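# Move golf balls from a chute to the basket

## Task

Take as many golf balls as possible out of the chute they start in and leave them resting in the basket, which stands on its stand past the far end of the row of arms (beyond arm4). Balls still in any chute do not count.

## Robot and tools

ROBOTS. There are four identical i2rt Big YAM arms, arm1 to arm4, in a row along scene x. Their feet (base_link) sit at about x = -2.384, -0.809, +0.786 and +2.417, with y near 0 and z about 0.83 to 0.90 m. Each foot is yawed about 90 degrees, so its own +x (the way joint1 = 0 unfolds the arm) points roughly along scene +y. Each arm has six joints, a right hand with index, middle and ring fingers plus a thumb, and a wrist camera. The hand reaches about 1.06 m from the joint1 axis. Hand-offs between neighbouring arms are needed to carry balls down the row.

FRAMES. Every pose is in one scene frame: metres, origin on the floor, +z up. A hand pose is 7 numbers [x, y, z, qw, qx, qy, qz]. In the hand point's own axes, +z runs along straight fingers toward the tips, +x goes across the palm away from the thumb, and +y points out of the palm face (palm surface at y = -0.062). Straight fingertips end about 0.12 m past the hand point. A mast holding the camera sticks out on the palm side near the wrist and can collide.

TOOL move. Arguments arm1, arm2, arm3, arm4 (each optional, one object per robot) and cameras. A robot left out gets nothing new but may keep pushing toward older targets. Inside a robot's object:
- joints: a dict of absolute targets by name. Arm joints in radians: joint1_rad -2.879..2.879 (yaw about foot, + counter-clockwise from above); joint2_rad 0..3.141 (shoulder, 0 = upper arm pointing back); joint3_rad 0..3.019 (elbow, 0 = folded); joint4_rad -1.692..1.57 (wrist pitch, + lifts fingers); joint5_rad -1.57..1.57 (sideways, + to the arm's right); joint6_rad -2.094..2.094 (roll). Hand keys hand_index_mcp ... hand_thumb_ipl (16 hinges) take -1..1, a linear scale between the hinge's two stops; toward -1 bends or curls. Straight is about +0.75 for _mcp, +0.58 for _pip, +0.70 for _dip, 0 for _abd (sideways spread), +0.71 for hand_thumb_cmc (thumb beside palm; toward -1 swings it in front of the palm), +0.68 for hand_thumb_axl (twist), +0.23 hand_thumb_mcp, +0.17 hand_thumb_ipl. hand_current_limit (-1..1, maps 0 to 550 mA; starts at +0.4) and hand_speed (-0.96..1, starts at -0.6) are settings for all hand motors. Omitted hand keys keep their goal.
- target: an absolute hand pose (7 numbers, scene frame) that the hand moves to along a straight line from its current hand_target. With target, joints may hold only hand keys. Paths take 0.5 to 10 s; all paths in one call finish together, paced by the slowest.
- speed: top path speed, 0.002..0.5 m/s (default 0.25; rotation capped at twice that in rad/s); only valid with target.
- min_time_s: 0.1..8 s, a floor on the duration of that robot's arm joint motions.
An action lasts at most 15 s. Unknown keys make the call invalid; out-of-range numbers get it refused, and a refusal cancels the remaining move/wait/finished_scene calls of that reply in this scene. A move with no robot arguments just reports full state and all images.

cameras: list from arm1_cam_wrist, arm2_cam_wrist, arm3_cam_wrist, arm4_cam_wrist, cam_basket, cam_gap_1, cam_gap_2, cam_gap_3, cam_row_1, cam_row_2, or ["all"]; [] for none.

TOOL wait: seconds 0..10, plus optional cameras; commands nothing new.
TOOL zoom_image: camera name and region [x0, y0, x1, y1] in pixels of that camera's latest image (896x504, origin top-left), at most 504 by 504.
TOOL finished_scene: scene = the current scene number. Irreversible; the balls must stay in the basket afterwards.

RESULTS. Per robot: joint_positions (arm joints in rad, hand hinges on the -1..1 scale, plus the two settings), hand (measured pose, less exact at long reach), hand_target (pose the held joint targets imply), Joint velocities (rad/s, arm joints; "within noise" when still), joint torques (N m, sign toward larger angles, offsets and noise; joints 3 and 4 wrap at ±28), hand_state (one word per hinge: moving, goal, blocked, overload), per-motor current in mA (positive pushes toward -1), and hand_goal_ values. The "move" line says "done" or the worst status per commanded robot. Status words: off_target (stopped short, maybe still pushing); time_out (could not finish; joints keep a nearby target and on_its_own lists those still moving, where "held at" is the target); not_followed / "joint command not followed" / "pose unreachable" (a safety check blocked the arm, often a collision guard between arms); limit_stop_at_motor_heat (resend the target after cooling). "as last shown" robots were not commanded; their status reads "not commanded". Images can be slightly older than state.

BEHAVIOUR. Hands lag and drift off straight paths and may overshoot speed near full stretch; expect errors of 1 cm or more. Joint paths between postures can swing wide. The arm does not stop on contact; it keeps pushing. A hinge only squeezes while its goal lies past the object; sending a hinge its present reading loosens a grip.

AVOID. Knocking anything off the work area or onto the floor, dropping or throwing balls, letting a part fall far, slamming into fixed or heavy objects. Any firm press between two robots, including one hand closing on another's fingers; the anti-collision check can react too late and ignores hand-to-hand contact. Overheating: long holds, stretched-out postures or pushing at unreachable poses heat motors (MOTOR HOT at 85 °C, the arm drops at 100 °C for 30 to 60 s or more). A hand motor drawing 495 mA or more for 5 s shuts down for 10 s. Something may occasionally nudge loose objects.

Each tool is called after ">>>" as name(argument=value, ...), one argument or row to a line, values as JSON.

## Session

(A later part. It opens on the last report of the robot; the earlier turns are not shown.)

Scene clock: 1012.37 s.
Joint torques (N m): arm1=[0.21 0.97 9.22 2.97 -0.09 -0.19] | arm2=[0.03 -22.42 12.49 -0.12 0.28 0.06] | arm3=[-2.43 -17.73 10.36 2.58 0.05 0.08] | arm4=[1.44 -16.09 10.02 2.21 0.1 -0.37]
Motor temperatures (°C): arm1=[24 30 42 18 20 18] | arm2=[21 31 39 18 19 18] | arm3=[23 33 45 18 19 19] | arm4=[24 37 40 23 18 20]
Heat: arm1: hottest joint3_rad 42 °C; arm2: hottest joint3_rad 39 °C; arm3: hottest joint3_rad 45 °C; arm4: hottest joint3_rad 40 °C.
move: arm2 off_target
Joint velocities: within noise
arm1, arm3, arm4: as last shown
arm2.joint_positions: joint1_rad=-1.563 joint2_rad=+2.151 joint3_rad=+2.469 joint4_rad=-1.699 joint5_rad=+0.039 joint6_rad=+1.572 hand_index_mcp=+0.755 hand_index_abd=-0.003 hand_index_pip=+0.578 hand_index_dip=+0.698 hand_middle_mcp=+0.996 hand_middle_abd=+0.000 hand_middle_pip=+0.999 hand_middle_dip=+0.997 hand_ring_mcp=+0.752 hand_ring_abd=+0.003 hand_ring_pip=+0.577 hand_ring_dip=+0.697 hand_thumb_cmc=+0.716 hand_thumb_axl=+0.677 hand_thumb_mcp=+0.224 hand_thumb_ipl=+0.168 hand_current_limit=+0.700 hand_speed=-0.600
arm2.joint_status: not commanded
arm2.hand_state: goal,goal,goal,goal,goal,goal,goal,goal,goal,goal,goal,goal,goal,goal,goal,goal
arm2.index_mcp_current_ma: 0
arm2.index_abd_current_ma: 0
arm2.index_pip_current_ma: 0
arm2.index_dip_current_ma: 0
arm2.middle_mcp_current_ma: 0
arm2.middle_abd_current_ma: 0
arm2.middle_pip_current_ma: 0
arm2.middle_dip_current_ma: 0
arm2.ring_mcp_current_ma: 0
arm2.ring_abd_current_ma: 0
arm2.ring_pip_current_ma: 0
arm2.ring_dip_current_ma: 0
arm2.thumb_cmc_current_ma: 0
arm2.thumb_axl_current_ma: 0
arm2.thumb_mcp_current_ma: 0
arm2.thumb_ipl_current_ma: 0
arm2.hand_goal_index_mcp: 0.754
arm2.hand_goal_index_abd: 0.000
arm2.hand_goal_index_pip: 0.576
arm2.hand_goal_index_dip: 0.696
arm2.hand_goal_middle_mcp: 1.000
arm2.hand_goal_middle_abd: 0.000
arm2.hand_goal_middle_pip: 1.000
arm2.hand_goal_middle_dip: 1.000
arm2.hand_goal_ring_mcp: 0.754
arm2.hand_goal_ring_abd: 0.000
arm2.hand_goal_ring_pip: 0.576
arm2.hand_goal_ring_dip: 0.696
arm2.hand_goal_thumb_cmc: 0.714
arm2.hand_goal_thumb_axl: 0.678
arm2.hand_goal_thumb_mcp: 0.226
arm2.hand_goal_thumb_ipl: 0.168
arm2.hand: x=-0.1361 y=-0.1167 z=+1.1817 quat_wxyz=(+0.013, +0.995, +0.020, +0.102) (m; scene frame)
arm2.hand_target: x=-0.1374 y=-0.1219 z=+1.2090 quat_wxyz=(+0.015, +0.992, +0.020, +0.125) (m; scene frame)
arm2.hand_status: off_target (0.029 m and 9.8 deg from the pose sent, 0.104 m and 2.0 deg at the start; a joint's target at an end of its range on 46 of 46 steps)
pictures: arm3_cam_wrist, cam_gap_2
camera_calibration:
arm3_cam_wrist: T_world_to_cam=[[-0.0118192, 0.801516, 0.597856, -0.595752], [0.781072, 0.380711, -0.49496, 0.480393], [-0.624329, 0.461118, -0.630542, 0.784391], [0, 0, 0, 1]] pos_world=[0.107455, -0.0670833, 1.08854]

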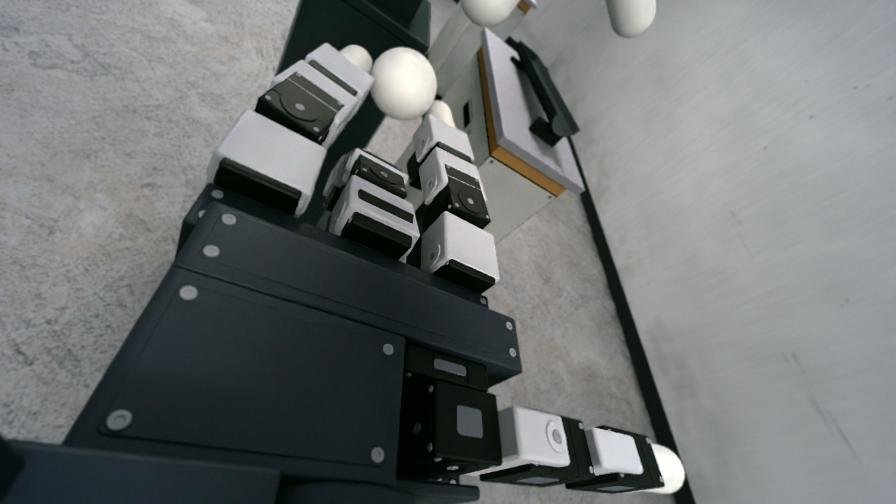

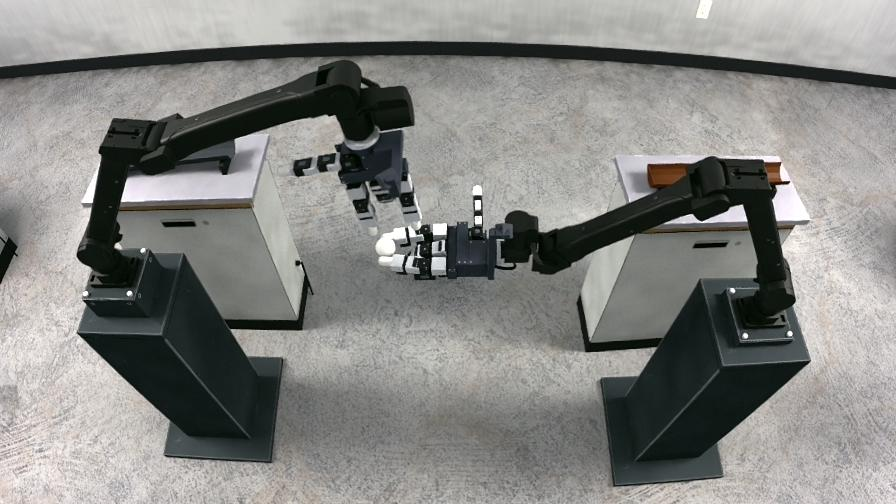

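>>> move(
  arm2={"joints": {"joint1_rad": -1.5, "joint2_rad": 1.75, "joint3_rad": 1.9, "joint4_rad": -1.6, "joint5_rad": 0, "joint6_rad": 1.53, "hand_current_limit": 0.4}, "min_time_s": 3},
  arm3={"joints": {"joint1_rad": 0, "joint2_rad": 1.46, "joint3_rad": 1.5, "joint4_rad": -1.5, "joint5_rad": 0, "joint6_rad": 0}, "min_time_s": 7},
  arm4={"target": [1.72, -0.03, 1.07, -0.5, -0.5, 0.5, 0.5], "speed": 0.1},
)

>>> move(
  arm3={"joints": {"joint1_rad": -1.5, "joint2_rad": 1.75, "joint3_rad": 1.9, "joint4_rad": -1.6, "joint5_rad": 0, "joint6_rad": 1.53}, "min_time_s": 6},
  arm2={"joints": {"joint1_rad": -1.5, "joint2_rad": 0.6, "joint3_rad": 1.39, "joint4_rad": -1.35, "joint5_rad": 0, "joint6_rad": 0}, "min_time_s": 6},
)

>>> move(
  arm3={"target": [1.484, -0.115, 1.103, 0, 1, 0, 0.02], "speed": 0.1},
)

>>> move(
  arm4={"target": [1.675, -0.045, 1.093, -0.5, -0.5, 0.5, 0.5], "speed": 0.1},
  cameras=["cam_gap_3", "arm4_cam_wrist"],
)

Scene clock: 1021.23 s.
Joint torques (N m): arm1=[0.21 0.97 9.25 3.02 -0.1 -0.18] | arm2=[1.67 -18.49 9.37 0.55 0.02 0.02] | arm3=[-2.14 -11.22 11.29 0.35 -0.05 0.06] | arm4=[0.79 -16.5 5.72 3.3 -0.06 -0.38]
Motor temperatures (°C): arm1=[24 29 42 18 20 18] | arm2=[21 31 40 18 19 18] | arm3=[23 33 46 18 19 19] | arm4=[24 38 40 23 18 20]
Heat: arm1: hottest joint3_rad 42 °C; arm2: hottest joint3_rad 40 °C; arm3: hottest joint3_rad 46 °C; arm4: hottest joint3_rad 40 °C.
move: arm2 done; arm3 done; arm4 moving
Joint velocities: arm1=[within noise] | arm2=[within noise] | arm3=[-0.044 -0.044 0.002 -0.037 0.066 0.022] | arm4=[within noise]
arm1: as last shown
arm2.joint_positions: joint1_rad=-1.516 joint2_rad=+1.776 joint3_rad=+1.896 joint4_rad=-1.613 joint5_rad=+0.003 joint6_rad=+1.537 hand_index_mcp=+0.755 hand_index_abd=-0.002 hand_index_pip=+0.578 hand_index_dip=+0.698 hand_middle_mcp=+0.996 hand_middle_abd=+0.000 hand_middle_pip=+0.999 hand_middle_dip=+0.997 hand_ring_mcp=+0.752 hand_ring_abd=+0.003 hand_ring_pip=+0.577 hand_ring_dip=+0.697 hand_thumb_cmc=+0.716 hand_thumb_axl=+0.677 hand_thumb_mcp=+0.224 hand_thumb_ipl=+0.168 hand_current_limit=+0.400 hand_speed=-0.600
arm2.joint_status: all done
arm2.hand_state: goal,goal,goal,goal,goal,goal,goal,goal,goal,goal,goal,goal,goal,goal,goal,goal
arm2.index_mcp_current_ma: 0
arm2.index_abd_current_ma: 0
arm2.index_pip_current_ma: 0
arm2.index_dip_current_ma: 0
arm2.middle_mcp_current_ma: 0
arm2.middle_abd_current_ma: 0
arm2.middle_pip_current_ma: 0
arm2.middle_dip_current_ma: 0
arm2.ring_mcp_current_ma: 0
arm2.ring_abd_current_ma: 0
arm2.ring_pip_current_ma: 0
arm2.ring_dip_current_ma: 0
arm2.thumb_cmc_current_ma: 0
arm2.thumb_axl_current_ma: 0
arm2.thumb_mcp_current_ma: 0
arm2.thumb_ipl_current_ma: 0
arm2.hand_goal_index_mcp: 0.754
arm2.hand_goal_index_abd: 0.000
arm2.hand_goal_index_pip: 0.576
arm2.hand_goal_index_dip: 0.696
arm2.hand_goal_middle_mcp: 1.000
arm2.hand_goal_middle_abd: 0.000
arm2.hand_goal_middle_pip: 1.000
arm2.hand_goal_middle_dip: 1.000
arm2.hand_goal_ring_mcp: 0.754
arm2.hand_goal_ring_abd: 0.000
arm2.hand_goal_ring_pip: 0.576
arm2.hand_goal_ring_dip: 0.696
arm2.hand_goal_thumb_cmc: 0.714
arm2.hand_goal_thumb_axl: 0.678
arm2.hand_goal_thumb_mcp: 0.226
arm2.hand_goal_thumb_ipl: 0.168
arm2.hand: x=-0.2624 y=-0.0912 z=+1.1801 quat_wxyz=(-0.004, +0.997, +0.063, +0.046) (m; scene frame)
arm2.hand_target: x=-0.2620 y=-0.0824 z=+1.1953 quat_wxyz=(-0.006, +0.995, +0.074, +0.067) (m; scene frame)
arm2.hand_status: not commanded
arm3.joint_positions: joint1_rad=+0.009 joint2_rad=+1.476 joint3_rad=+1.448 joint4_rad=-1.489 joint5_rad=+0.000 joint6_rad=-0.003 hand_index_mcp=+0.755 hand_index_abd=-0.166 hand_index_pip=+0.578 hand_index_dip=+0.696 hand_middle_mcp=+0.998 hand_middle_abd=+0.001 hand_middle_pip=+0.999 hand_middle_dip=+0.997 hand_ring_mcp=+0.757 hand_ring_abd=+0.167 hand_ring_pip=+0.579 hand_ring_dip=+0.699 hand_thumb_cmc=+0.719 hand_thumb_axl=+0.677 hand_thumb_mcp=+0.224 hand_thumb_ipl=+0.168 hand_current_limit=+0.700 hand_speed=-0.600
arm3.joint_status: all done
arm3.hand_state: goal,blocked,goal,goal,goal,goal,goal,goal,goal,blocked,goal,goal,goal,goal,goal,goal
arm3.index_mcp_current_ma: 3
arm3.index_abd_current_ma: 468
arm3.index_pip_current_ma: 4
arm3.index_dip_current_ma: 0
arm3.middle_mcp_current_ma: -4
arm3.middle_abd_current_ma: 1
arm3.middle_pip_current_ma: -2
arm3.middle_dip_current_ma: -5
arm3.ring_mcp_current_ma: 7
arm3.ring_abd_current_ma: -467
arm3.ring_pip_current_ma: 6
arm3.ring_dip_current_ma: 5
arm3.thumb_cmc_current_ma: 10
arm3.thumb_axl_current_ma: -1
arm3.thumb_mcp_current_ma: -5
arm3.thumb_ipl_current_ma: 0
arm3.hand_goal_index_mcp: 0.754
arm3.hand_goal_index_abd: -0.450
arm3.hand_goal_index_pip: 0.576
arm3.hand_goal_index_dip: 0.696
arm3.hand_goal_middle_mcp: 1.000
arm3.hand_goal_middle_abd: 0.000
arm3.hand_goal_middle_pip: 1.000
arm3.hand_goal_middle_dip: 1.000
arm3.hand_goal_ring_mcp: 0.754
arm3.hand_goal_ring_abd: 0.460
arm3.hand_goal_ring_pip: 0.576
arm3.hand_goal_ring_dip: 0.696
arm3.hand_goal_thumb_cmc: 0.714
arm3.hand_goal_thumb_axl: 0.678
arm3.hand_goal_thumb_mcp: 0.226
arm3.hand_goal_thumb_ipl: 0.168
arm3.hand: x=+0.7930 y=+0.4390 z=+1.0944 quat_wxyz=(-0.003, -0.017, +0.999, +0.031) (m; scene frame)
arm3.hand_target: x=+0.7980 y=+0.4459 z=+1.1270 quat_wxyz=(-0.003, -0.011, +0.998, +0.060) (m; scene frame)
arm3.hand_status: not commanded
arm4.joint_positions: joint1_rad=+1.757 joint2_rad=+2.112 joint3_rad=+1.055 joint4_rad=+1.033 joint5_rad=+0.217 joint6_rad=+0.010 hand_index_mcp=+0.763 hand_index_abd=+0.002 hand_index_pip=+0.577 hand_index_dip=+0.696 hand_middle_mcp=+1.000 hand_middle_abd=+0.000 hand_middle_pip=+0.999 hand_middle_dip=+0.997 hand_ring_mcp=+0.763 hand_ring_abd=-0.001 hand_ring_pip=+0.578 hand_ring_dip=+0.696 hand_thumb_cmc=+0.721 hand_thumb_axl=+0.677 hand_thumb_mcp=+0.224 hand_thumb_ipl=+0.168 hand_current_limit=+0.400 hand_speed=-0.600
arm4.joint_status: not commanded
arm4.hand_state: goal,goal,goal,goal,goal,goal,goal,goal,goal,goal,goal,goal,goal,goal,goal,goal
arm4.index_mcp_current_ma: 11
arm4.index_abd_current_ma: 1
arm4.index_pip_current_ma: 1
arm4.index_dip_current_ma: 0
arm4.middle_mcp_current_ma: 0
arm4.middle_abd_current_ma: 0
arm4.middle_pip_current_ma: -1
arm4.middle_dip_current_ma: -2
arm4.ring_mcp_current_ma: 12
arm4.ring_abd_current_ma: -1
arm4.ring_pip_current_ma: 1
arm4.ring_dip_current_ma: 0
arm4.thumb_cmc_current_ma: 8
arm4.thumb_axl_current_ma: 0
arm4.thumb_mcp_current_ma: -2
arm4.thumb_ipl_current_ma: 0
arm4.hand_goal_index_mcp: 0.754
arm4.hand_goal_index_abd: 0.000
arm4.hand_goal_index_pip: 0.576
arm4.hand_goal_index_dip: 0.696
arm4.hand_goal_middle_mcp: 1.000
arm4.hand_goal_middle_abd: 0.000
arm4.hand_goal_middle_pip: 1.000
arm4.hand_goal_middle_dip: 1.000
arm4.hand_goal_ring_mcp: 0.754
arm4.hand_goal_ring_abd: 0.000
arm4.hand_goal_ring_pip: 0.576
arm4.hand_goal_ring_dip: 0.696
arm4.hand_goal_thumb_cmc: 0.714
arm4.hand_goal_thumb_axl: 0.678
arm4.hand_goal_thumb_mcp: 0.226
arm4.hand_goal_thumb_ipl: 0.168
arm4.hand: x=+1.7175 y=-0.0293 z=+1.0623 quat_wxyz=(-0.496, -0.503, +0.508, +0.493) (m; scene frame)
arm4.hand_target: x=+1.7200 y=-0.0301 z=+1.0698 quat_wxyz=(-0.500, -0.500, +0.500, +0.500) (m; scene frame)
arm4.hand_status: moving (0.008 m and 1.4 deg from the pose sent, 0.034 m and 2.0 deg at the start)
pictures: none

Scene clock: 1027.80 s.
Joint torques (N m): arm1=[0.21 1.03 9.22 2.96 -0.1 -0.2] | arm2=[1.55 0.26 8.58 2.92 0.01 -0.01] | arm3=[-2.02 -13.86 11.28 0.13 -0.01 0.14] | arm4=[0.79 -16.5 5.72 3.3 -0.06 -0.38]
Motor temperatures (°C): arm1=[24 29 41 18 20 18] | arm2=[21 31 39 18 19 18] | arm3=[23 33 47 18 19 19] | arm4=[24 38 39 23 18 20]
Heat: arm1: hottest joint3_rad 41 °C; arm2: hottest joint3_rad 39 °C; arm3: hottest joint3_rad 47 °C; arm4: hottest joint3_rad 39 °C.
move: arm2 done; arm3 done
Joint velocities: within noise
arm1, arm4: as last shown
arm2.joint_positions: joint1_rad=-1.516 joint2_rad=+0.605 joint3_rad=+1.387 joint4_rad=-1.373 joint5_rad=+0.003 joint6_rad=+0.008 hand_index_mcp=+0.759 hand_index_abd=-0.002 hand_index_pip=+0.578 hand_index_dip=+0.698 hand_middle_mcp=+1.000 hand_middle_abd=+0.000 hand_middle_pip=+0.999 hand_middle_dip=+0.997 hand_ring_mcp=+0.759 hand_ring_abd=+0.003 hand_ring_pip=+0.577 hand_ring_dip=+0.697 hand_thumb_cmc=+0.719 hand_thumb_axl=+0.677 hand_thumb_mcp=+0.224 hand_thumb_ipl=+0.168 hand_current_limit=+0.400 hand_speed=-0.600
arm2.joint_status: all done
arm2.hand_state: goal,goal,goal,goal,goal,goal,goal,goal,goal,goal,goal,goal,goal,goal,goal,goal
arm2.index_mcp_current_ma: 0
arm2.index_abd_current_ma: 0
arm2.index_pip_current_ma: 0
arm2.index_dip_current_ma: 0
arm2.middle_mcp_current_ma: 0
arm2.middle_abd_current_ma: 0
arm2.middle_pip_current_ma: 0
arm2.middle_dip_current_ma: 0
arm2.ring_mcp_current_ma: 0
arm2.ring_abd_current_ma: 0
arm2.ring_pip_current_ma: 0
arm2.ring_dip_current_ma: 0
arm2.thumb_cmc_current_ma: 0
arm2.thumb_axl_current_ma: 0
arm2.thumb_mcp_current_ma: 0
arm2.thumb_ipl_current_ma: 0
arm2.hand_goal_index_mcp: 0.754
arm2.hand_goal_index_abd: 0.000
arm2.hand_goal_index_pip: 0.576
arm2.hand_goal_index_dip: 0.696
arm2.hand_goal_middle_mcp: 1.000
arm2.hand_goal_middle_abd: 0.000
arm2.hand_goal_middle_pip: 1.000
arm2.hand_goal_middle_dip: 1.000
arm2.hand_goal_ring_mcp: 0.754
arm2.hand_goal_ring_abd: 0.000
arm2.hand_goal_ring_pip: 0.576
arm2.hand_goal_ring_dip: 0.696
arm2.hand_goal_thumb_cmc: 0.714
arm2.hand_goal_thumb_axl: 0.678
arm2.hand_goal_thumb_mcp: 0.226
arm2.hand_goal_thumb_ipl: 0.168
arm2.hand: x=-0.5426 y=-0.0570 z=+1.4951 quat_wxyz=(+0.318, +0.596, +0.646, +0.355) (m; scene frame)
arm2.hand_target: x=-0.5443 y=-0.0517 z=+1.5040 quat_wxyz=(+0.325, +0.583, +0.648, +0.367) (m; scene frame)
arm2.hand_status: not commanded
arm3.joint_positions: joint1_rad=-1.498 joint2_rad=+1.748 joint3_rad=+1.848 joint4_rad=-1.591 joint5_rad=+0.000 joint6_rad=+1.518 hand_index_mcp=+0.754 hand_index_abd=-0.166 hand_index_pip=+0.578 hand_index_dip=+0.696 hand_middle_mcp=+0.997 hand_middle_abd=+0.001 hand_middle_pip=+0.999 hand_middle_dip=+0.997 hand_ring_mcp=+0.754 hand_ring_abd=+0.167 hand_ring_pip=+0.578 hand_ring_dip=+0.699 hand_thumb_cmc=+0.716 hand_thumb_axl=+0.677 hand_thumb_mcp=+0.224 hand_thumb_ipl=+0.168 hand_current_limit=+0.700 hand_speed=-0.600
arm3.joint_status: all done
arm3.hand_state: goal,blocked,goal,goal,goal,goal,goal,goal,goal,blocked,goal,goal,goal,goal,goal,goal
arm3.index_mcp_current_ma: 0
arm3.index_abd_current_ma: 468
arm3.index_pip_current_ma: 2
arm3.index_dip_current_ma: 0
arm3.middle_mcp_current_ma: -7
arm3.middle_abd_current_ma: 1
arm3.middle_pip_current_ma: -2
arm3.middle_dip_current_ma: -5
arm3.ring_mcp_current_ma: 0
arm3.ring_abd_current_ma: -467
arm3.ring_pip_current_ma: 4
arm3.ring_dip_current_ma: 5
arm3.thumb_cmc_current_ma: 4
arm3.thumb_axl_current_ma: -1
arm3.thumb_mcp_current_ma: -5
arm3.thumb_ipl_current_ma: 0
arm3.hand_goal_index_mcp: 0.754
arm3.hand_goal_index_abd: -0.450
arm3.hand_goal_index_pip: 0.576
arm3.hand_goal_index_dip: 0.696
arm3.hand_goal_middle_mcp: 1.000
arm3.hand_goal_middle_abd: 0.000
arm3.hand_goal_middle_pip: 1.000
arm3.hand_goal_middle_dip: 1.000
arm3.hand_goal_ring_mcp: 0.754
arm3.hand_goal_ring_abd: 0.460
arm3.hand_goal_ring_pip: 0.576
arm3.hand_goal_ring_dip: 0.696
arm3.hand_goal_thumb_cmc: 0.714
arm3.hand_goal_thumb_axl: 0.678
arm3.hand_goal_thumb_mcp: 0.226
arm3.hand_goal_thumb_ipl: 0.168
arm3.hand: x=+1.3305 y=-0.1298 z=+1.1069 quat_wxyz=(-0.006, +0.997, +0.074, +0.038) (m; scene frame)
arm3.hand_target: x=+1.3379 y=-0.1304 z=+1.1256 quat_wxyz=(-0.006, +0.996, +0.067, +0.058) (m; scene frame)
arm3.hand_status: not commanded
pictures: none

Scene clock: 1030.00 s.
Joint torques (N m): arm1=[0.21 1.08 9.21 2.95 -0.1 -0.19] | arm2=[1.67 0.09 8.61 2.91 0.01 -0.04] | arm3=[-1.32 -19.84 11.08 0.47 0.11 0.14] | arm4=[0.85 -16.5 5.72 3.3 -0.06 -0.38]
Motor temperatures (°C): arm1=[24 29 41 18 20 18] | arm2=[21 31 39 18 19 18] | arm3=[23 33 47 18 19 19] | arm4=[24 38 39 23 18 20]
Heat: arm1: hottest joint3_rad 41 °C; arm2: hottest joint3_rad 39 °C; arm3: hottest joint3_rad 47 °C; arm4: hottest joint3_rad 39 °C.
move: arm3 off_target
Joint velocities: within noise
arm1, arm2, arm4: as last shown
arm2.hand: x=-0.5426 y=-0.0569 z=+1.4951 quat_wxyz=(+0.318, +0.596, +0.646, +0.355) (m; scene frame)
arm3.joint_positions: joint1_rad=-1.498 joint2_rad=+2.226 joint3_rad=+2.516 joint4_rad=-1.694 joint5_rad=+0.038 joint6_rad=+1.619 hand_index_mcp=+0.754 hand_index_abd=-0.166 hand_index_pip=+0.578 hand_index_dip=+0.696 hand_middle_mcp=+0.997 hand_middle_abd=+0.001 hand_middle_pip=+0.999 hand_middle_dip=+0.997 hand_ring_mcp=+0.754 hand_ring_abd=+0.168 hand_ring_pip=+0.578 hand_ring_dip=+0.699 hand_thumb_cmc=+0.716 hand_thumb_axl=+0.677 hand_thumb_mcp=+0.223 hand_thumb_ipl=+0.168 hand_current_limit=+0.700 hand_speed=-0.600
arm3.joint_status: not commanded
arm3.hand_state: goal,blocked,goal,goal,goal,goal,goal,goal,goal,blocked,goal,goal,goal,goal,goal,goal
arm3.index_mcp_current_ma: 0
arm3.index_abd_current_ma: 468
arm3.index_pip_current_ma: 2
arm3.index_dip_current_ma: 0
arm3.middle_mcp_current_ma: -7
arm3.middle_abd_current_ma: 1
arm3.middle_pip_current_ma: -2
arm3.middle_dip_current_ma: -5
arm3.ring_mcp_current_ma: 0
arm3.ring_abd_current_ma: -467
arm3.ring_pip_current_ma: 4
arm3.ring_dip_current_ma: 5
arm3.thumb_cmc_current_ma: 4
arm3.thumb_axl_current_ma: -1
arm3.thumb_mcp_current_ma: -6
arm3.thumb_ipl_current_ma: 0
arm3.hand_goal_index_mcp: 0.754
arm3.hand_goal_index_abd: -0.450
arm3.hand_goal_index_pip: 0.576
arm3.hand_goal_index_dip: 0.696
arm3.hand_goal_middle_mcp: 1.000
arm3.hand_goal_middle_abd: 0.000
arm3.hand_goal_middle_pip: 1.000
arm3.hand_goal_middle_dip: 1.000
arm3.hand_goal_ring_mcp: 0.754
arm3.hand_goal_ring_abd: 0.460
arm3.hand_goal_ring_pip: 0.576
arm3.hand_goal_ring_dip: 0.696
arm3.hand_goal_thumb_cmc: 0.714
arm3.hand_goal_thumb_axl: 0.678
arm3.hand_goal_thumb_mcp: 0.226
arm3.hand_goal_thumb_ipl: 0.168
arm3.hand: x=+1.4793 y=-0.1196 z=+1.0784 quat_wxyz=(+0.008, +0.996, +0.022, +0.082) (m; scene frame)
arm3.hand_target: x=+1.4824 y=-0.1151 z=+1.1022 quat_wxyz=(+0.006, +0.994, +0.018, +0.107) (m; scene frame)
arm3.hand_status: off_target (0.025 m and 7.6 deg from the pose sent, 0.154 m and 8.8 deg at the start; a joint's target at an end of its range on 47 of 66 steps)
pictures: none

Scene clock: 1031.20 s.
Joint torques (N m): arm1=[0.26 0.97 9.24 3 -0.08 -0.19] | arm2=[1.67 0.09 8.62 2.92 0.02 -0.04] | arm3=[-1.32 -19.84 11.08 0.49 0.1 0.14] | arm4=[1.44 -16.03 9.94 2.19 0.11 -0.37]
Motor temperatures (°C): arm1=[24 29 41 18 20 18] | arm2=[21 31 39 18 19 18] | arm3=[23 33 47 18 19 19] | arm4=[24 38 39 23 18 20]
Heat: arm1: hottest joint3_rad 41 °C; arm2: hottest joint3_rad 39 °C; arm3: hottest joint3_rad 47 °C; arm4: hottest joint3_rad 39 °C.
move: arm4 off_target
Joint velocities: within noise
arm1, arm2, arm3: as last shown
arm4.joint_positions: joint1_rad=+1.757 joint2_rad=+2.112 joint3_rad=+1.149 joint4_rad=+0.928 joint5_rad=+0.222 joint6_rad=+0.010 hand_index_mcp=+0.763 hand_index_abd=+0.002 hand_index_pip=+0.577 hand_index_dip=+0.696 hand_middle_mcp=+1.000 hand_middle_abd=+0.000 hand_middle_pip=+0.999 hand_middle_dip=+0.997 hand_ring_mcp=+0.763 hand_ring_abd=-0.001 hand_ring_pip=+0.578 hand_ring_dip=+0.696 hand_thumb_cmc=+0.721 hand_thumb_axl=+0.677 hand_thumb_mcp=+0.224 hand_thumb_ipl=+0.168 hand_current_limit=+0.400 hand_speed=-0.600
arm4.joint_status: not commanded
arm4.hand_state: goal,goal,goal,goal,goal,goal,goal,goal,goal,goal,goal,goal,goal,goal,goal,goal
arm4.index_mcp_current_ma: 11
arm4.index_abd_current_ma: 1
arm4.index_pip_current_ma: 1
arm4.index_dip_current_ma: 0
arm4.middle_mcp_current_ma: 0
arm4.middle_abd_current_ma: 0
arm4.middle_pip_current_ma: -1
arm4.middle_dip_current_ma: -2
arm4.ring_mcp_current_ma: 12
arm4.ring_abd_current_ma: -1
arm4.ring_pip_current_ma: 1
arm4.ring_dip_current_ma: 0
arm4.thumb_cmc_current_ma: 8
arm4.thumb_axl_current_ma: 0
arm4.thumb_mcp_current_ma: -2
arm4.thumb_ipl_current_ma: 0
arm4.hand_goal_index_mcp: 0.754
arm4.hand_goal_index_abd: 0.000
arm4.hand_goal_index_pip: 0.576
arm4.hand_goal_index_dip: 0.696
arm4.hand_goal_middle_mcp: 1.000
arm4.hand_goal_middle_abd: 0.000
arm4.hand_goal_middle_pip: 1.000
arm4.hand_goal_middle_dip: 1.000
arm4.hand_goal_ring_mcp: 0.754
arm4.hand_goal_ring_abd: 0.000
arm4.hand_goal_ring_pip: 0.576
arm4.hand_goal_ring_dip: 0.696
arm4.hand_goal_thumb_cmc: 0.714
arm4.hand_goal_thumb_axl: 0.678
arm4.hand_goal_thumb_mcp: 0.226
arm4.hand_goal_thumb_ipl: 0.168
arm4.hand: x=+1.6870 y=-0.0351 z=+1.0791 quat_wxyz=(-0.492, -0.505, +0.511, +0.492) (m; scene frame)
arm4.hand_target: x=+1.6764 y=-0.0450 z=+1.0931 quat_wxyz=(-0.500, -0.500, +0.500, +0.500) (m; scene frame)
arm4.hand_status: off_target (0.021 m and 1.9 deg from the pose sent, 0.055 m and 1.4 deg at the start)
pictures: arm4_cam_wrist, cam_gap_3
camera_calibration:
arm4_cam_wrist: T_world_to_cam=[[0.0131217, 0.792978, 0.609108, -0.620233], [0.750239, 0.394905, -0.530276, -0.730385], [-0.661037, 0.463935, -0.589741, 1.89447], [0, 0, 0, 1]] pos_world=[1.80842, -0.0986492, 1.10773]

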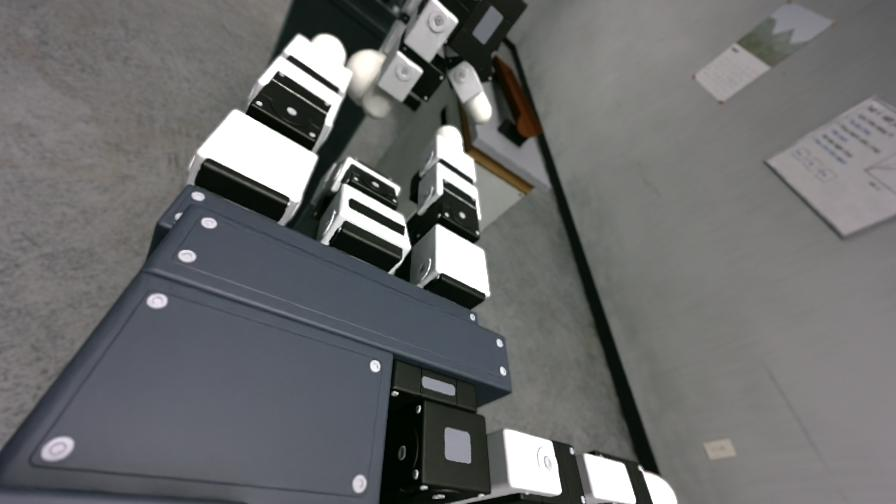

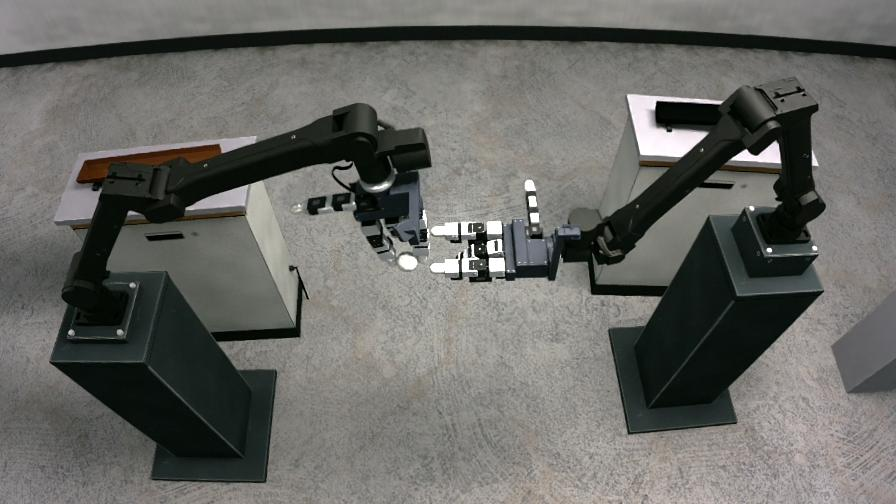

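>>> move(
  arm4={"target": [1.619, -0.038, 1.080, -0.5, -0.5, 0.5, 0.5], "speed": 0.06},
  cameras=["arm4_cam_wrist"],
)

>>> zoom_image(
  camera="arm4_cam_wrist",
  region=[250, 0, 550, 200],
)

Scene clock: 1033.33 s.
Joint torques (N m): arm1=[0.21 1.03 9.25 2.96 -0.08 -0.2] | arm2=[1.61 0.21 8.61 2.95 0.02 -0.05] | arm3=[-1.26 -19.78 11.08 0.47 0.1 0.14] | arm4=[0.5 -17.55 11.06 2.24 -0.04 -0.37]
Motor temperatures (°C): arm1=[24 29 41 18 20 18] | arm2=[21 31 39 18 19 18] | arm3=[23 33 48 18 19 19] | arm4=[24 38 39 23 18 20]
Heat: arm1: hottest joint3_rad 41 °C; arm2: hottest joint3_rad 39 °C; arm3: hottest joint3_rad 48 °C; arm4: hottest joint3_rad 39 °C.
move: arm4 off_target
Joint velocities: within noise
arm1.joint_positions: joint1_rad=-1.507 joint2_rad=+0.603 joint3_rad=+1.399 joint4_rad=-1.377 joint5_rad=+0.002 joint6_rad=+0.011 hand_index_mcp=+0.759 hand_index_abd=+0.178 hand_index_pip=+0.575 hand_index_dip=+0.693 hand_middle_mcp=+0.760 hand_middle_abd=-0.146 hand_middle_pip=+0.578 hand_middle_dip=+0.699 hand_ring_mcp=+0.759 hand_ring_abd=+0.001 hand_ring_pip=+0.575 hand_ring_dip=+0.699 hand_thumb_cmc=+0.717 hand_thumb_axl=+0.679 hand_thumb_mcp=-0.505 hand_thumb_ipl=+0.168 hand_current_limit=+0.400 hand_speed=-0.600
arm1.joint_status: not commanded
arm1.hand_state: goal,goal,goal,goal,goal,goal,goal,goal,goal,goal,goal,goal,goal,goal,overload,goal
arm1.index_mcp_current_ma: 1
arm1.index_abd_current_ma: 0
arm1.index_pip_current_ma: 0
arm1.index_dip_current_ma: 0
arm1.middle_mcp_current_ma: 1
arm1.middle_abd_current_ma: 0
arm1.middle_pip_current_ma: 0
arm1.middle_dip_current_ma: 0
arm1.ring_mcp_current_ma: 0
arm1.ring_abd_current_ma: 0
arm1.ring_pip_current_ma: 0
arm1.ring_dip_current_ma: 0
arm1.thumb_cmc_current_ma: 0
arm1.thumb_axl_current_ma: 0
arm1.thumb_mcp_current_ma: 0
arm1.thumb_ipl_current_ma: 0
arm1.hand_goal_index_mcp: 0.754
arm1.hand_goal_index_abd: 0.180
arm1.hand_goal_index_pip: 0.576
arm1.hand_goal_index_dip: 0.696
arm1.hand_goal_middle_mcp: 0.754
arm1.hand_goal_middle_abd: -0.150
arm1.hand_goal_middle_pip: 0.576
arm1.hand_goal_middle_dip: 0.696
arm1.hand_goal_ring_mcp: 0.754
arm1.hand_goal_ring_abd: 0.000
arm1.hand_goal_ring_pip: 0.576
arm1.hand_goal_ring_dip: 0.696
arm1.hand_goal_thumb_cmc: 0.714
arm1.hand_goal_thumb_axl: 0.678
arm1.hand_goal_thumb_mcp: 0.226
arm1.hand_goal_thumb_ipl: 0.168
arm1.hand: x=-2.1063 y=+0.0908 z=+1.4376 quat_wxyz=(+0.301, +0.580, +0.666, +0.360) (m; scene frame)
arm1.hand_target: x=-2.1046 y=+0.0942 z=+1.4406 quat_wxyz=(+0.307, +0.571, +0.667, +0.367) (m; scene frame)
arm1.hand_status: not commanded
arm2, arm3: as last shown
arm4.joint_positions: joint1_rad=+1.742 joint2_rad=+2.223 joint3_rad=+1.326 joint4_rad=+0.854 joint5_rad=+0.196 joint6_rad=+0.010 hand_index_mcp=+0.763 hand_index_abd=+0.002 hand_index_pip=+0.577 hand_index_dip=+0.696 hand_middle_mcp=+1.000 hand_middle_abd=+0.000 hand_middle_pip=+0.999 hand_middle_dip=+0.997 hand_ring_mcp=+0.763 hand_ring_abd=-0.001 hand_ring_pip=+0.578 hand_ring_dip=+0.696 hand_thumb_cmc=+0.721 hand_thumb_axl=+0.677 hand_thumb_mcp=+0.224 hand_thumb_ipl=+0.168 hand_current_limit=+0.400 hand_speed=-0.600
arm4.joint_status: not commanded
arm4.hand_state: goal,goal,goal,goal,goal,goal,goal,goal,goal,goal,goal,goal,goal,goal,goal,goal
arm4.index_mcp_current_ma: 11
arm4.index_abd_current_ma: 1
arm4.index_pip_current_ma: 1
arm4.index_dip_current_ma: 0
arm4.middle_mcp_current_ma: 0
arm4.middle_abd_current_ma: 0
arm4.middle_pip_current_ma: -1
arm4.middle_dip_current_ma: -2
arm4.ring_mcp_current_ma: 12
arm4.ring_abd_current_ma: -1
arm4.ring_pip_current_ma: 1
arm4.ring_dip_current_ma: 0
arm4.thumb_cmc_current_ma: 8
arm4.thumb_axl_current_ma: 0
arm4.thumb_mcp_current_ma: -2
arm4.thumb_ipl_current_ma: 0
arm4.hand_goal_index_mcp: 0.754
arm4.hand_goal_index_abd: 0.000
arm4.hand_goal_index_pip: 0.576
arm4.hand_goal_index_dip: 0.696
arm4.hand_goal_middle_mcp: 1.000
arm4.hand_goal_middle_abd: 0.000
arm4.hand_goal_middle_pip: 1.000
arm4.hand_goal_middle_dip: 1.000
arm4.hand_goal_ring_mcp: 0.754
arm4.hand_goal_ring_abd: 0.000
arm4.hand_goal_ring_pip: 0.576
arm4.hand_goal_ring_dip: 0.696
arm4.hand_goal_thumb_cmc: 0.714
arm4.hand_goal_thumb_axl: 0.678
arm4.hand_goal_thumb_mcp: 0.226
arm4.hand_goal_thumb_ipl: 0.168
arm4.hand: x=+1.6348 y=-0.0393 z=+1.0619 quat_wxyz=(-0.492, -0.510, +0.510, +0.487) (m; scene frame)
arm4.hand_target: x=+1.6210 y=-0.0376 z=+1.0804 quat_wxyz=(-0.500, -0.500, +0.500, +0.500) (m; scene frame)
arm4.hand_status: off_target (0.024 m and 2.4 deg from the pose sent, 0.068 m and 1.9 deg at the start)
pictures: arm4_cam_wrist
camera_calibration:
arm4_cam_wrist: T_world_to_cam=[[-0.0015703, 0.792561, 0.609791, -0.582461], [0.750117, 0.404192, -0.523406, -0.705261], [-0.661303, 0.456593, -0.595148, 1.85771], [0, 0, 0, 1]] pos_world=[1.75662, -0.101521, 1.09165]

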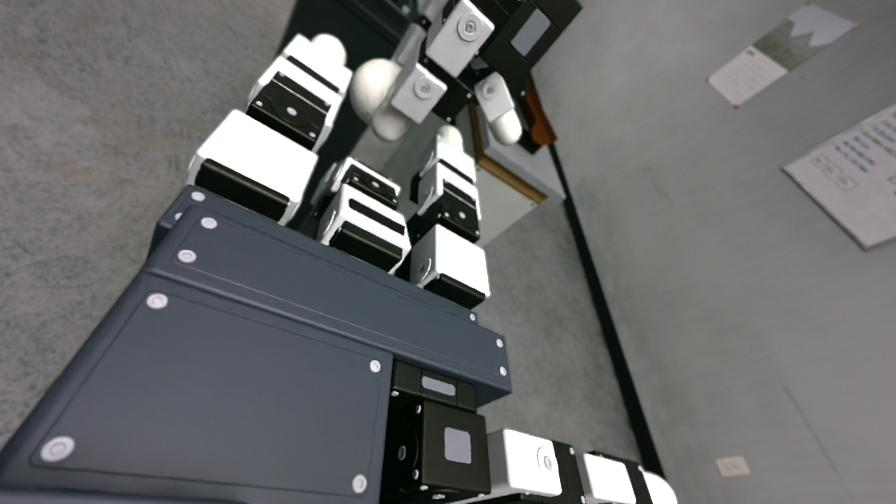

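Scaled by 1.680 from the camera's 896x504 image, which has a finer 1280x720 frame.

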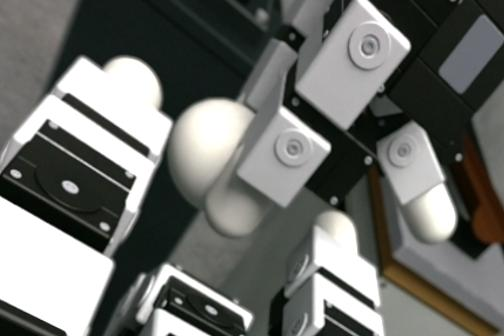

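>>> move(
  arm4={"joints": {"hand_index_abd": -0.25, "hand_ring_abd": 0.25}},
)

>>> move(
  arm4={"joints": {"hand_index_abd": -0.45, "hand_ring_abd": 0.46}},
  cameras=["arm4_cam_wrist"],
)

>>> zoom_image(
  camera="arm4_cam_wrist",
  region=[250, 0, 550, 200],
)

Scene clock: 1034.97 s.
Joint torques (N m): arm1=[0.15 0.91 9.21 2.99 -0.1 -0.19] | arm2=[1.67 0.09 8.58 2.88 0.01 -0.04] | arm3=[-1.26 -19.84 11.04 0.47 0.13 0.12] | arm4=[0.26 -17.55 10.97 2.24 0.14 -0.37]
Motor temperatures (°C): arm1=[24 29 41 18 20 18] | arm2=[21 31 39 18 19 18] | arm3=[23 33 48 18 19 19] | arm4=[24 38 39 23 18 20]
Heat: arm1: hottest joint3_rad 41 °C; arm2: hottest joint3_rad 39 °C; arm3: hottest joint3_rad 48 °C; arm4: hottest joint3_rad 39 °C.
move: arm4 off_target
Joint velocities: within noise
arm1, arm2, arm3: as last shown
arm3.joint_positions: joint1_rad=-1.498 joint2_rad=+2.226 joint3_rad=+2.517 joint4_rad=-1.694 joint5_rad=+0.038 joint6_rad=+1.621 hand_index_mcp=+0.755 hand_index_abd=-0.167 hand_index_pip=+0.577 hand_index_dip=+0.696 hand_middle_mcp=+0.996 hand_middle_abd=+0.001 hand_middle_pip=+0.999 hand_middle_dip=+0.997 hand_ring_mcp=+0.758 hand_ring_abd=+0.168 hand_ring_pip=+0.580 hand_ring_dip=+0.699 hand_thumb_cmc=+0.716 hand_thumb_axl=+0.677 hand_thumb_mcp=+0.223 hand_thumb_ipl=+0.168 hand_current_limit=+0.700 hand_speed=-0.600
arm3.index_mcp_current_ma: 2
arm3.index_abd_current_ma: 467
arm3.middle_mcp_current_ma: -8
arm3.ring_mcp_current_ma: 7
arm3.ring_pip_current_ma: 7
arm3.ring_dip_current_ma: 6
arm3.thumb_cmc_current_ma: 3
arm3.hand: x=+1.4791 y=-0.1194 z=+1.0785 quat_wxyz=(+0.008, +0.996, +0.021, +0.082) (m; scene frame)
arm3.hand_target: x=+1.4824 y=-0.1151 z=+1.1021 quat_wxyz=(+0.006, +0.994, +0.018, +0.107) (m; scene frame)
arm4.joint_positions: joint1_rad=+1.742 joint2_rad=+2.223 joint3_rad=+1.326 joint4_rad=+0.854 joint5_rad=+0.191 joint6_rad=+0.010 hand_index_mcp=+0.764 hand_index_abd=-0.185 hand_index_pip=+0.578 hand_index_dip=+0.696 hand_middle_mcp=+1.000 hand_middle_abd=+0.000 hand_middle_pip=+0.999 hand_middle_dip=+0.997 hand_ring_mcp=+0.763 hand_ring_abd=+0.154 hand_ring_pip=+0.577 hand_ring_dip=+0.696 hand_thumb_cmc=+0.721 hand_thumb_axl=+0.677 hand_thumb_mcp=+0.224 hand_thumb_ipl=+0.168 hand_current_limit=+0.400 hand_speed=-0.600
arm4.joint_status: hand_index_abd off_target (ended at -0.185, target -0.250); hand_ring_abd off_target (ended at +0.154, target +0.250)
arm4.hand_state: goal,blocked,goal,goal,goal,goal,goal,goal,goal,blocked,goal,goal,goal,goal,goal,goal
arm4.index_mcp_current_ma: 13
arm4.index_abd_current_ma: 134
arm4.index_pip_current_ma: 1
arm4.index_dip_current_ma: 0
arm4.middle_mcp_current_ma: 0
arm4.middle_abd_current_ma: 0
arm4.middle_pip_current_ma: -1
arm4.middle_dip_current_ma: -2
arm4.ring_mcp_current_ma: 11
arm4.ring_abd_current_ma: -234
arm4.ring_pip_current_ma: 1
arm4.ring_dip_current_ma: 0
arm4.thumb_cmc_current_ma: 8
arm4.thumb_axl_current_ma: 0
arm4.thumb_mcp_current_ma: -1
arm4.thumb_ipl_current_ma: 0
arm4.hand_goal_index_mcp: 0.754
arm4.hand_goal_index_abd: -0.250
arm4.hand_goal_index_pip: 0.576
arm4.hand_goal_index_dip: 0.696
arm4.hand_goal_middle_mcp: 1.000
arm4.hand_goal_middle_abd: 0.000
arm4.hand_goal_middle_pip: 1.000
arm4.hand_goal_middle_dip: 1.000
arm4.hand_goal_ring_mcp: 0.754
arm4.hand_goal_ring_abd: 0.250
arm4.hand_goal_ring_pip: 0.576
arm4.hand_goal_ring_dip: 0.696
arm4.hand_goal_thumb_cmc: 0.714
arm4.hand_goal_thumb_axl: 0.678
arm4.hand_goal_thumb_mcp: 0.226
arm4.hand_goal_thumb_ipl: 0.168
arm4.hand: x=+1.6345 y=-0.0401 z=+1.0623 quat_wxyz=(-0.493, -0.511, +0.509, +0.486) (m; scene frame)
arm4.hand_target: x=+1.6211 y=-0.0376 z=+1.0803 quat_wxyz=(-0.500, -0.500, +0.500, +0.500) (m; scene frame)
arm4.hand_status: not commanded
pictures: none

Scene clock: 1035.53 s.
Joint torques (N m): arm1=[0.09 0.97 9.2 2.99 -0.09 -0.19] | arm2=[1.67 0.15 8.59 2.89 0.01 -0.04] | arm3=[-1.26 -19.78 11.06 0.46 0.12 0.12] | arm4=[0.32 -17.61 11 2.26 0.13 -0.37]
Motor temperatures (°C): arm1=[24 29 41 18 20 18] | arm2=[21 31 39 18 19 18] | arm3=[23 33 48 18 19 19] | arm4=[24 38 39 23 18 20]
Heat: arm1: hottest joint3_rad 41 °C; arm2: hottest joint3_rad 39 °C; arm3: hottest joint3_rad 48 °C; arm4: hottest joint3_rad 39 °C.
move: arm4 off_target
Joint velocities: within noise
arm1, arm2, arm3: as last shown
arm3.joint_positions: joint1_rad=-1.498 joint2_rad=+2.226 joint3_rad=+2.517 joint4_rad=-1.694 joint5_rad=+0.038 joint6_rad=+1.621 hand_index_mcp=+0.755 hand_index_abd=-0.167 hand_index_pip=+0.577 hand_index_dip=+0.696 hand_middle_mcp=+0.996 hand_middle_abd=+0.001 hand_middle_pip=+0.999 hand_middle_dip=+0.997 hand_ring_mcp=+0.757 hand_ring_abd=+0.168 hand_ring_pip=+0.580 hand_ring_dip=+0.699 hand_thumb_cmc=+0.716 hand_thumb_axl=+0.677 hand_thumb_mcp=+0.223 hand_thumb_ipl=+0.168 hand_current_limit=+0.700 hand_speed=-0.600
arm3.ring_mcp_current_ma: 6
arm3.hand_target: x=+1.4824 y=-0.1150 z=+1.1021 quat_wxyz=(+0.006, +0.994, +0.018, +0.107) (m; scene frame)
arm4.joint_positions: joint1_rad=+1.742 joint2_rad=+2.223 joint3_rad=+1.326 joint4_rad=+0.854 joint5_rad=+0.191 joint6_rad=+0.010 hand_index_mcp=+0.764 hand_index_abd=-0.193 hand_index_pip=+0.578 hand_index_dip=+0.696 hand_middle_mcp=+1.000 hand_middle_abd=+0.000 hand_middle_pip=+0.999 hand_middle_dip=+0.997 hand_ring_mcp=+0.763 hand_ring_abd=+0.155 hand_ring_pip=+0.577 hand_ring_dip=+0.696 hand_thumb_cmc=+0.721 hand_thumb_axl=+0.677 hand_thumb_mcp=+0.224 hand_thumb_ipl=+0.168 hand_current_limit=+0.400 hand_speed=-0.600
arm4.joint_status: hand_index_abd off_target (ended at -0.193, target -0.450); hand_ring_abd off_target (ended at +0.155, target +0.460)
arm4.hand_state: goal,blocked,goal,goal,goal,goal,goal,goal,goal,blocked,goal,goal,goal,goal,goal,goal
arm4.index_mcp_current_ma: 13
arm4.index_abd_current_ma: 385
arm4.index_pip_current_ma: 1
arm4.index_dip_current_ma: 0
arm4.middle_mcp_current_ma: 0
arm4.middle_abd_current_ma: 0
arm4.middle_pip_current_ma: -1
arm4.middle_dip_current_ma: -2
arm4.ring_mcp_current_ma: 11
arm4.ring_abd_current_ma: -385
arm4.ring_pip_current_ma: 1
arm4.ring_dip_current_ma: 0
arm4.thumb_cmc_current_ma: 8
arm4.thumb_axl_current_ma: 0
arm4.thumb_mcp_current_ma: -1
arm4.thumb_ipl_current_ma: 0
arm4.hand_goal_index_mcp: 0.754
arm4.hand_goal_index_abd: -0.450
arm4.hand_goal_index_pip: 0.576
arm4.hand_goal_index_dip: 0.696
arm4.hand_goal_middle_mcp: 1.000
arm4.hand_goal_middle_abd: 0.000
arm4.hand_goal_middle_pip: 1.000
arm4.hand_goal_middle_dip: 1.000
arm4.hand_goal_ring_mcp: 0.754
arm4.hand_goal_ring_abd: 0.460
arm4.hand_goal_ring_pip: 0.576
arm4.hand_goal_ring_dip: 0.696
arm4.hand_goal_thumb_cmc: 0.714
arm4.hand_goal_thumb_axl: 0.678
arm4.hand_goal_thumb_mcp: 0.226
arm4.hand_goal_thumb_ipl: 0.168
arm4.hand: x=+1.6345 y=-0.0401 z=+1.0623 quat_wxyz=(-0.493, -0.511, +0.509, +0.486) (m; scene frame)
arm4.hand_target: x=+1.6211 y=-0.0376 z=+1.0803 quat_wxyz=(-0.500, -0.500, +0.500, +0.500) (m; scene frame)
arm4.hand_status: not commanded
pictures: arm4_cam_wrist
camera_calibration:
arm4_cam_wrist: T_world_to_cam=[[-0.00470966, 0.792775, 0.609497, -0.576635], [0.747907, 0.407378, -0.524098, -0.700144], [-0.663787, 0.453378, -0.59484, 1.86174], [0, 0, 0, 1]] pos_world=[1.75673, -0.10171, 1.09195]

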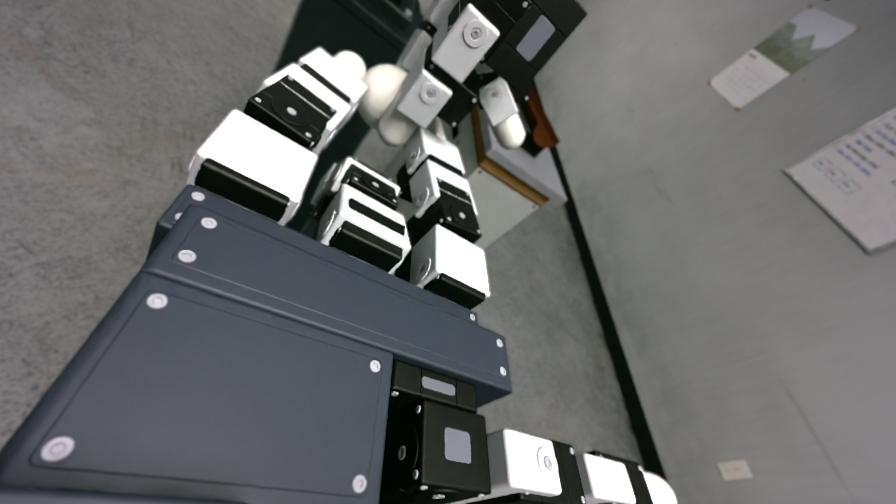

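Scaled by 1.680 from the camera's 896x504 image, which has a finer 1280x720 frame.

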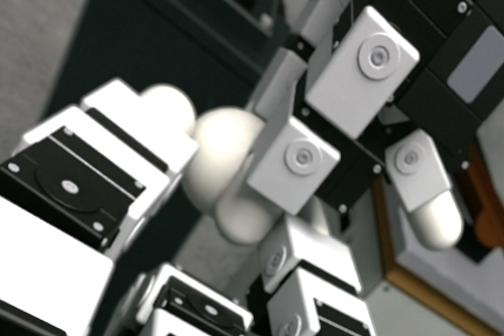

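>>> move(
  arm3={"joints": {"hand_index_abd": 0, "hand_ring_abd": 0}},
  arm4={"joints": {"hand_current_limit": 0.7}},
)

>>> move(
  arm3={"target": [1.48, -0.115, 1.2, 0, 1, 0, 0.02], "speed": 0.1},
  cameras=["cam_gap_3", "arm4_cam_wrist"],
)

Scene clock: 1036.80 s.
Joint torques (N m): arm1=[0.21 1.08 9.22 3 -0.09 -0.19] | arm2=[1.61 0.15 8.54 2.93 0.01 -0.03] | arm3=[-1.26 -19.84 10.91 0.47 0.11 0.12] | arm4=[0.21 -17.9 10.97 2.41 0.1 -0.37]
Motor temperatures (°C): arm1=[24 29 41 18 20 18] | arm2=[21 31 39 18 19 18] | arm3=[23 33 48 18 19 19] | arm4=[24 38 39 23 18 20]
Heat: arm1: hottest joint3_rad 41 °C; arm2: hottest joint3_rad 39 °C; arm3: hottest joint3_rad 48 °C; arm4: hottest joint3_rad 39 °C.
move: arm3 done; arm4 done
Joint velocities: within noise
arm1, arm2: as last shown
arm3.joint_positions: joint1_rad=-1.498 joint2_rad=+2.226 joint3_rad=+2.519 joint4_rad=-1.694 joint5_rad=+0.038 joint6_rad=+1.621 hand_index_mcp=+0.755 hand_index_abd=-0.002 hand_index_pip=+0.577 hand_index_dip=+0.696 hand_middle_mcp=+0.996 hand_middle_abd=+0.001 hand_middle_pip=+0.999 hand_middle_dip=+0.997 hand_ring_mcp=+0.755 hand_ring_abd=+0.004 hand_ring_pip=+0.578 hand_ring_dip=+0.699 hand_thumb_cmc=+0.716 hand_thumb_axl=+0.677 hand_thumb_mcp=+0.223 hand_thumb_ipl=+0.168 hand_current_limit=+0.700 hand_speed=-0.600
arm3.joint_status: all done
arm3.hand_state: goal,goal,goal,goal,goal,goal,goal,goal,goal,goal,goal,goal,goal,goal,goal,goal
arm3.index_mcp_current_ma: 2
arm3.index_abd_current_ma: -4
arm3.index_pip_current_ma: 2
arm3.index_dip_current_ma: 0
arm3.middle_mcp_current_ma: -8
arm3.middle_abd_current_ma: 1
arm3.middle_pip_current_ma: -2
arm3.middle_dip_current_ma: -5
arm3.ring_mcp_current_ma: 2
arm3.ring_abd_current_ma: 8
arm3.ring_pip_current_ma: 4
arm3.ring_dip_current_ma: 6
arm3.thumb_cmc_current_ma: 3
arm3.thumb_axl_current_ma: -1
arm3.thumb_mcp_current_ma: -6
arm3.thumb_ipl_current_ma: 0
arm3.hand_goal_index_mcp: 0.754
arm3.hand_goal_index_abd: 0.000
arm3.hand_goal_index_pip: 0.576
arm3.hand_goal_index_dip: 0.696
arm3.hand_goal_middle_mcp: 1.000
arm3.hand_goal_middle_abd: 0.000
arm3.hand_goal_middle_pip: 1.000
arm3.hand_goal_middle_dip: 1.000
arm3.hand_goal_ring_mcp: 0.754
arm3.hand_goal_ring_abd: 0.000
arm3.hand_goal_ring_pip: 0.576
arm3.hand_goal_ring_dip: 0.696
arm3.hand_goal_thumb_cmc: 0.714
arm3.hand_goal_thumb_axl: 0.678
arm3.hand_goal_thumb_mcp: 0.226
arm3.hand_goal_thumb_ipl: 0.168
arm3.hand: x=+1.4794 y=-0.1195 z=+1.0792 quat_wxyz=(+0.008, +0.996, +0.021, +0.083) (m; scene frame)
arm3.hand_target: x=+1.4824 y=-0.1150 z=+1.1021 quat_wxyz=(+0.006, +0.994, +0.018, +0.107) (m; scene frame)
arm3.hand_status: not commanded
arm4.joint_positions: joint1_rad=+1.742 joint2_rad=+2.227 joint3_rad=+1.326 joint4_rad=+0.850 joint5_rad=+0.192 joint6_rad=+0.010 hand_index_mcp=+0.766 hand_index_abd=-0.196 hand_index_pip=+0.580 hand_index_dip=+0.696 hand_middle_mcp=+1.000 hand_middle_abd=+0.000 hand_middle_pip=+0.999 hand_middle_dip=+0.997 hand_ring_mcp=+0.766 hand_ring_abd=+0.155 hand_ring_pip=+0.579 hand_ring_dip=+0.696 hand_thumb_cmc=+0.721 hand_thumb_axl=+0.677 hand_thumb_mcp=+0.224 hand_thumb_ipl=+0.168 hand_current_limit=+0.700 hand_speed=-0.600
arm4.joint_status: all done
arm4.hand_state: goal,blocked,goal,goal,goal,goal,goal,goal,goal,blocked,goal,goal,goal,goal,goal,goal
arm4.index_mcp_current_ma: 16
arm4.index_abd_current_ma: 468
arm4.index_pip_current_ma: 3
arm4.index_dip_current_ma: 0
arm4.middle_mcp_current_ma: 0
arm4.middle_abd_current_ma: 0
arm4.middle_pip_current_ma: -1
arm4.middle_dip_current_ma: -2
arm4.ring_mcp_current_ma: 17
arm4.ring_abd_current_ma: -467
arm4.ring_pip_current_ma: 3
arm4.ring_dip_current_ma: 0
arm4.thumb_cmc_current_ma: 8
arm4.thumb_axl_current_ma: 0
arm4.thumb_mcp_current_ma: -1
arm4.thumb_ipl_current_ma: 0
arm4.hand_goal_index_mcp: 0.754
arm4.hand_goal_index_abd: -0.450
arm4.hand_goal_index_pip: 0.576
arm4.hand_goal_index_dip: 0.696
arm4.hand_goal_middle_mcp: 1.000
arm4.hand_goal_middle_abd: 0.000
arm4.hand_goal_middle_pip: 1.000
arm4.hand_goal_middle_dip: 1.000
arm4.hand_goal_ring_mcp: 0.754
arm4.hand_goal_ring_abd: 0.460
arm4.hand_goal_ring_pip: 0.576
arm4.hand_goal_ring_dip: 0.696
arm4.hand_goal_thumb_cmc: 0.714
arm4.hand_goal_thumb_axl: 0.678
arm4.hand_goal_thumb_mcp: 0.226
arm4.hand_goal_thumb_ipl: 0.168
arm4.hand: x=+1.6342 y=-0.0401 z=+1.0584 quat_wxyz=(-0.491, -0.513, +0.511, +0.485) (m; scene frame)
arm4.hand_target: x=+1.6211 y=-0.0377 z=+1.0803 quat_wxyz=(-0.500, -0.500, +0.500, +0.500) (m; scene frame)
arm4.hand_status: not commanded
pictures: none

Scene clock: 1038.33 s.
Joint torques (N m): arm1=[0.26 1.03 9.2 2.97 -0.09 -0.2] | arm2=[1.61 0.09 8.59 2.96 0.01 -0.03] | arm3=[-0.67 -19.84 10.4 0.9 0.14 -0.09] | arm4=[0.38 -17.9 10.95 2.4 0.11 -0.37]
Motor temperatures (°C): arm1=[24 29 41 18 20 18] | arm2=[21 30 39 18 19 18] | arm3=[23 33 48 18 19 19] | arm4=[24 38 40 23 18 20]
Heat: arm1: hottest joint3_rad 41 °C; arm2: hottest joint3_rad 39 °C; arm3: hottest joint3_rad 48 °C; arm4: hottest joint3_rad 40 °C.
move: arm3 off_target
Joint velocities: within noise
arm1, arm2, arm4: as last shown
arm3.joint_positions: joint1_rad=-1.495 joint2_rad=+2.155 joint3_rad=+2.621 joint4_rad=-1.694 joint5_rad=+0.070 joint6_rad=+1.599 hand_index_mcp=+0.755 hand_index_abd=-0.002 hand_index_pip=+0.577 hand_index_dip=+0.696 hand_middle_mcp=+0.996 hand_middle_abd=+0.001 hand_middle_pip=+0.999 hand_middle_dip=+0.997 hand_ring_mcp=+0.755 hand_ring_abd=+0.004 hand_ring_pip=+0.578 hand_ring_dip=+0.699 hand_thumb_cmc=+0.716 hand_thumb_axl=+0.677 hand_thumb_mcp=+0.223 hand_thumb_ipl=+0.168 hand_current_limit=+0.700 hand_speed=-0.600
arm3.joint_status: not commanded
arm3.hand_state: goal,goal,goal,goal,goal,goal,goal,goal,goal,goal,goal,goal,goal,goal,goal,goal
arm3.index_mcp_current_ma: 2
arm3.index_abd_current_ma: -2
arm3.index_pip_current_ma: 2
arm3.index_dip_current_ma: 0
arm3.middle_mcp_current_ma: -8
arm3.middle_abd_current_ma: 1
arm3.middle_pip_current_ma: -2
arm3.middle_dip_current_ma: -5
arm3.ring_mcp_current_ma: 2
arm3.ring_abd_current_ma: 8
arm3.ring_pip_current_ma: 4
arm3.ring_dip_current_ma: 6
arm3.thumb_cmc_current_ma: 3
arm3.thumb_axl_current_ma: -1
arm3.thumb_mcp_current_ma: -6
arm3.thumb_ipl_current_ma: 0
arm3.hand_goal_index_mcp: 0.754
arm3.hand_goal_index_abd: 0.000
arm3.hand_goal_index_pip: 0.576
arm3.hand_goal_index_dip: 0.696
arm3.hand_goal_middle_mcp: 1.000
arm3.hand_goal_middle_abd: 0.000
arm3.hand_goal_middle_pip: 1.000
arm3.hand_goal_middle_dip: 1.000
arm3.hand_goal_ring_mcp: 0.754
arm3.hand_goal_ring_abd: 0.000
arm3.hand_goal_ring_pip: 0.576
arm3.hand_goal_ring_dip: 0.696
arm3.hand_goal_thumb_cmc: 0.714
arm3.hand_goal_thumb_axl: 0.678
arm3.hand_goal_thumb_mcp: 0.226
arm3.hand_goal_thumb_ipl: 0.168
arm3.hand: x=+1.4799 y=-0.1244 z=+1.1697 quat_wxyz=(+0.019, +0.985, +0.028, +0.169) (m; scene frame)
arm3.hand_target: x=+1.4781 y=-0.1155 z=+1.1989 quat_wxyz=(+0.018, +0.980, +0.040, +0.196) (m; scene frame)
arm3.hand_status: off_target (0.032 m and 17.7 deg from the pose sent, 0.121 m and 7.7 deg at the start; a joint's target at an end of its range on 46 of 46 steps)
pictures: arm4_cam_wrist, cam_gap_3
camera_calibration:
arm4_cam_wrist: T_world_to_cam=[[-0.00873797, 0.791805, 0.610712, -0.569025], [0.752088, 0.407697, -0.517829, -0.715325], [-0.659005, 0.454784, -0.599069, 1.85584], [0, 0, 0, 1]] pos_world=[1.75602, -0.101813, 1.08887]

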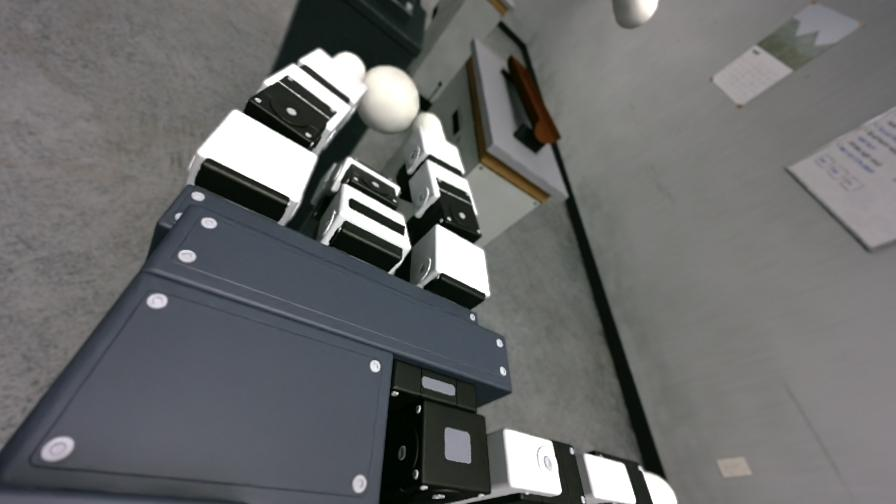

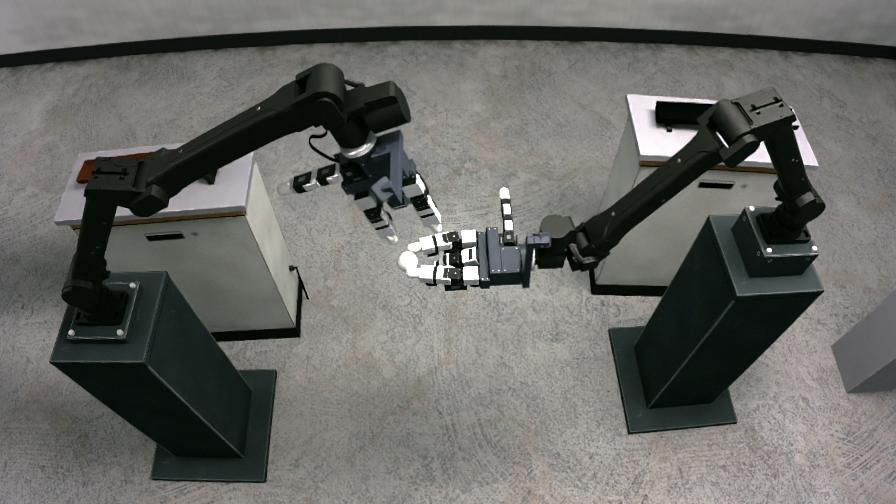

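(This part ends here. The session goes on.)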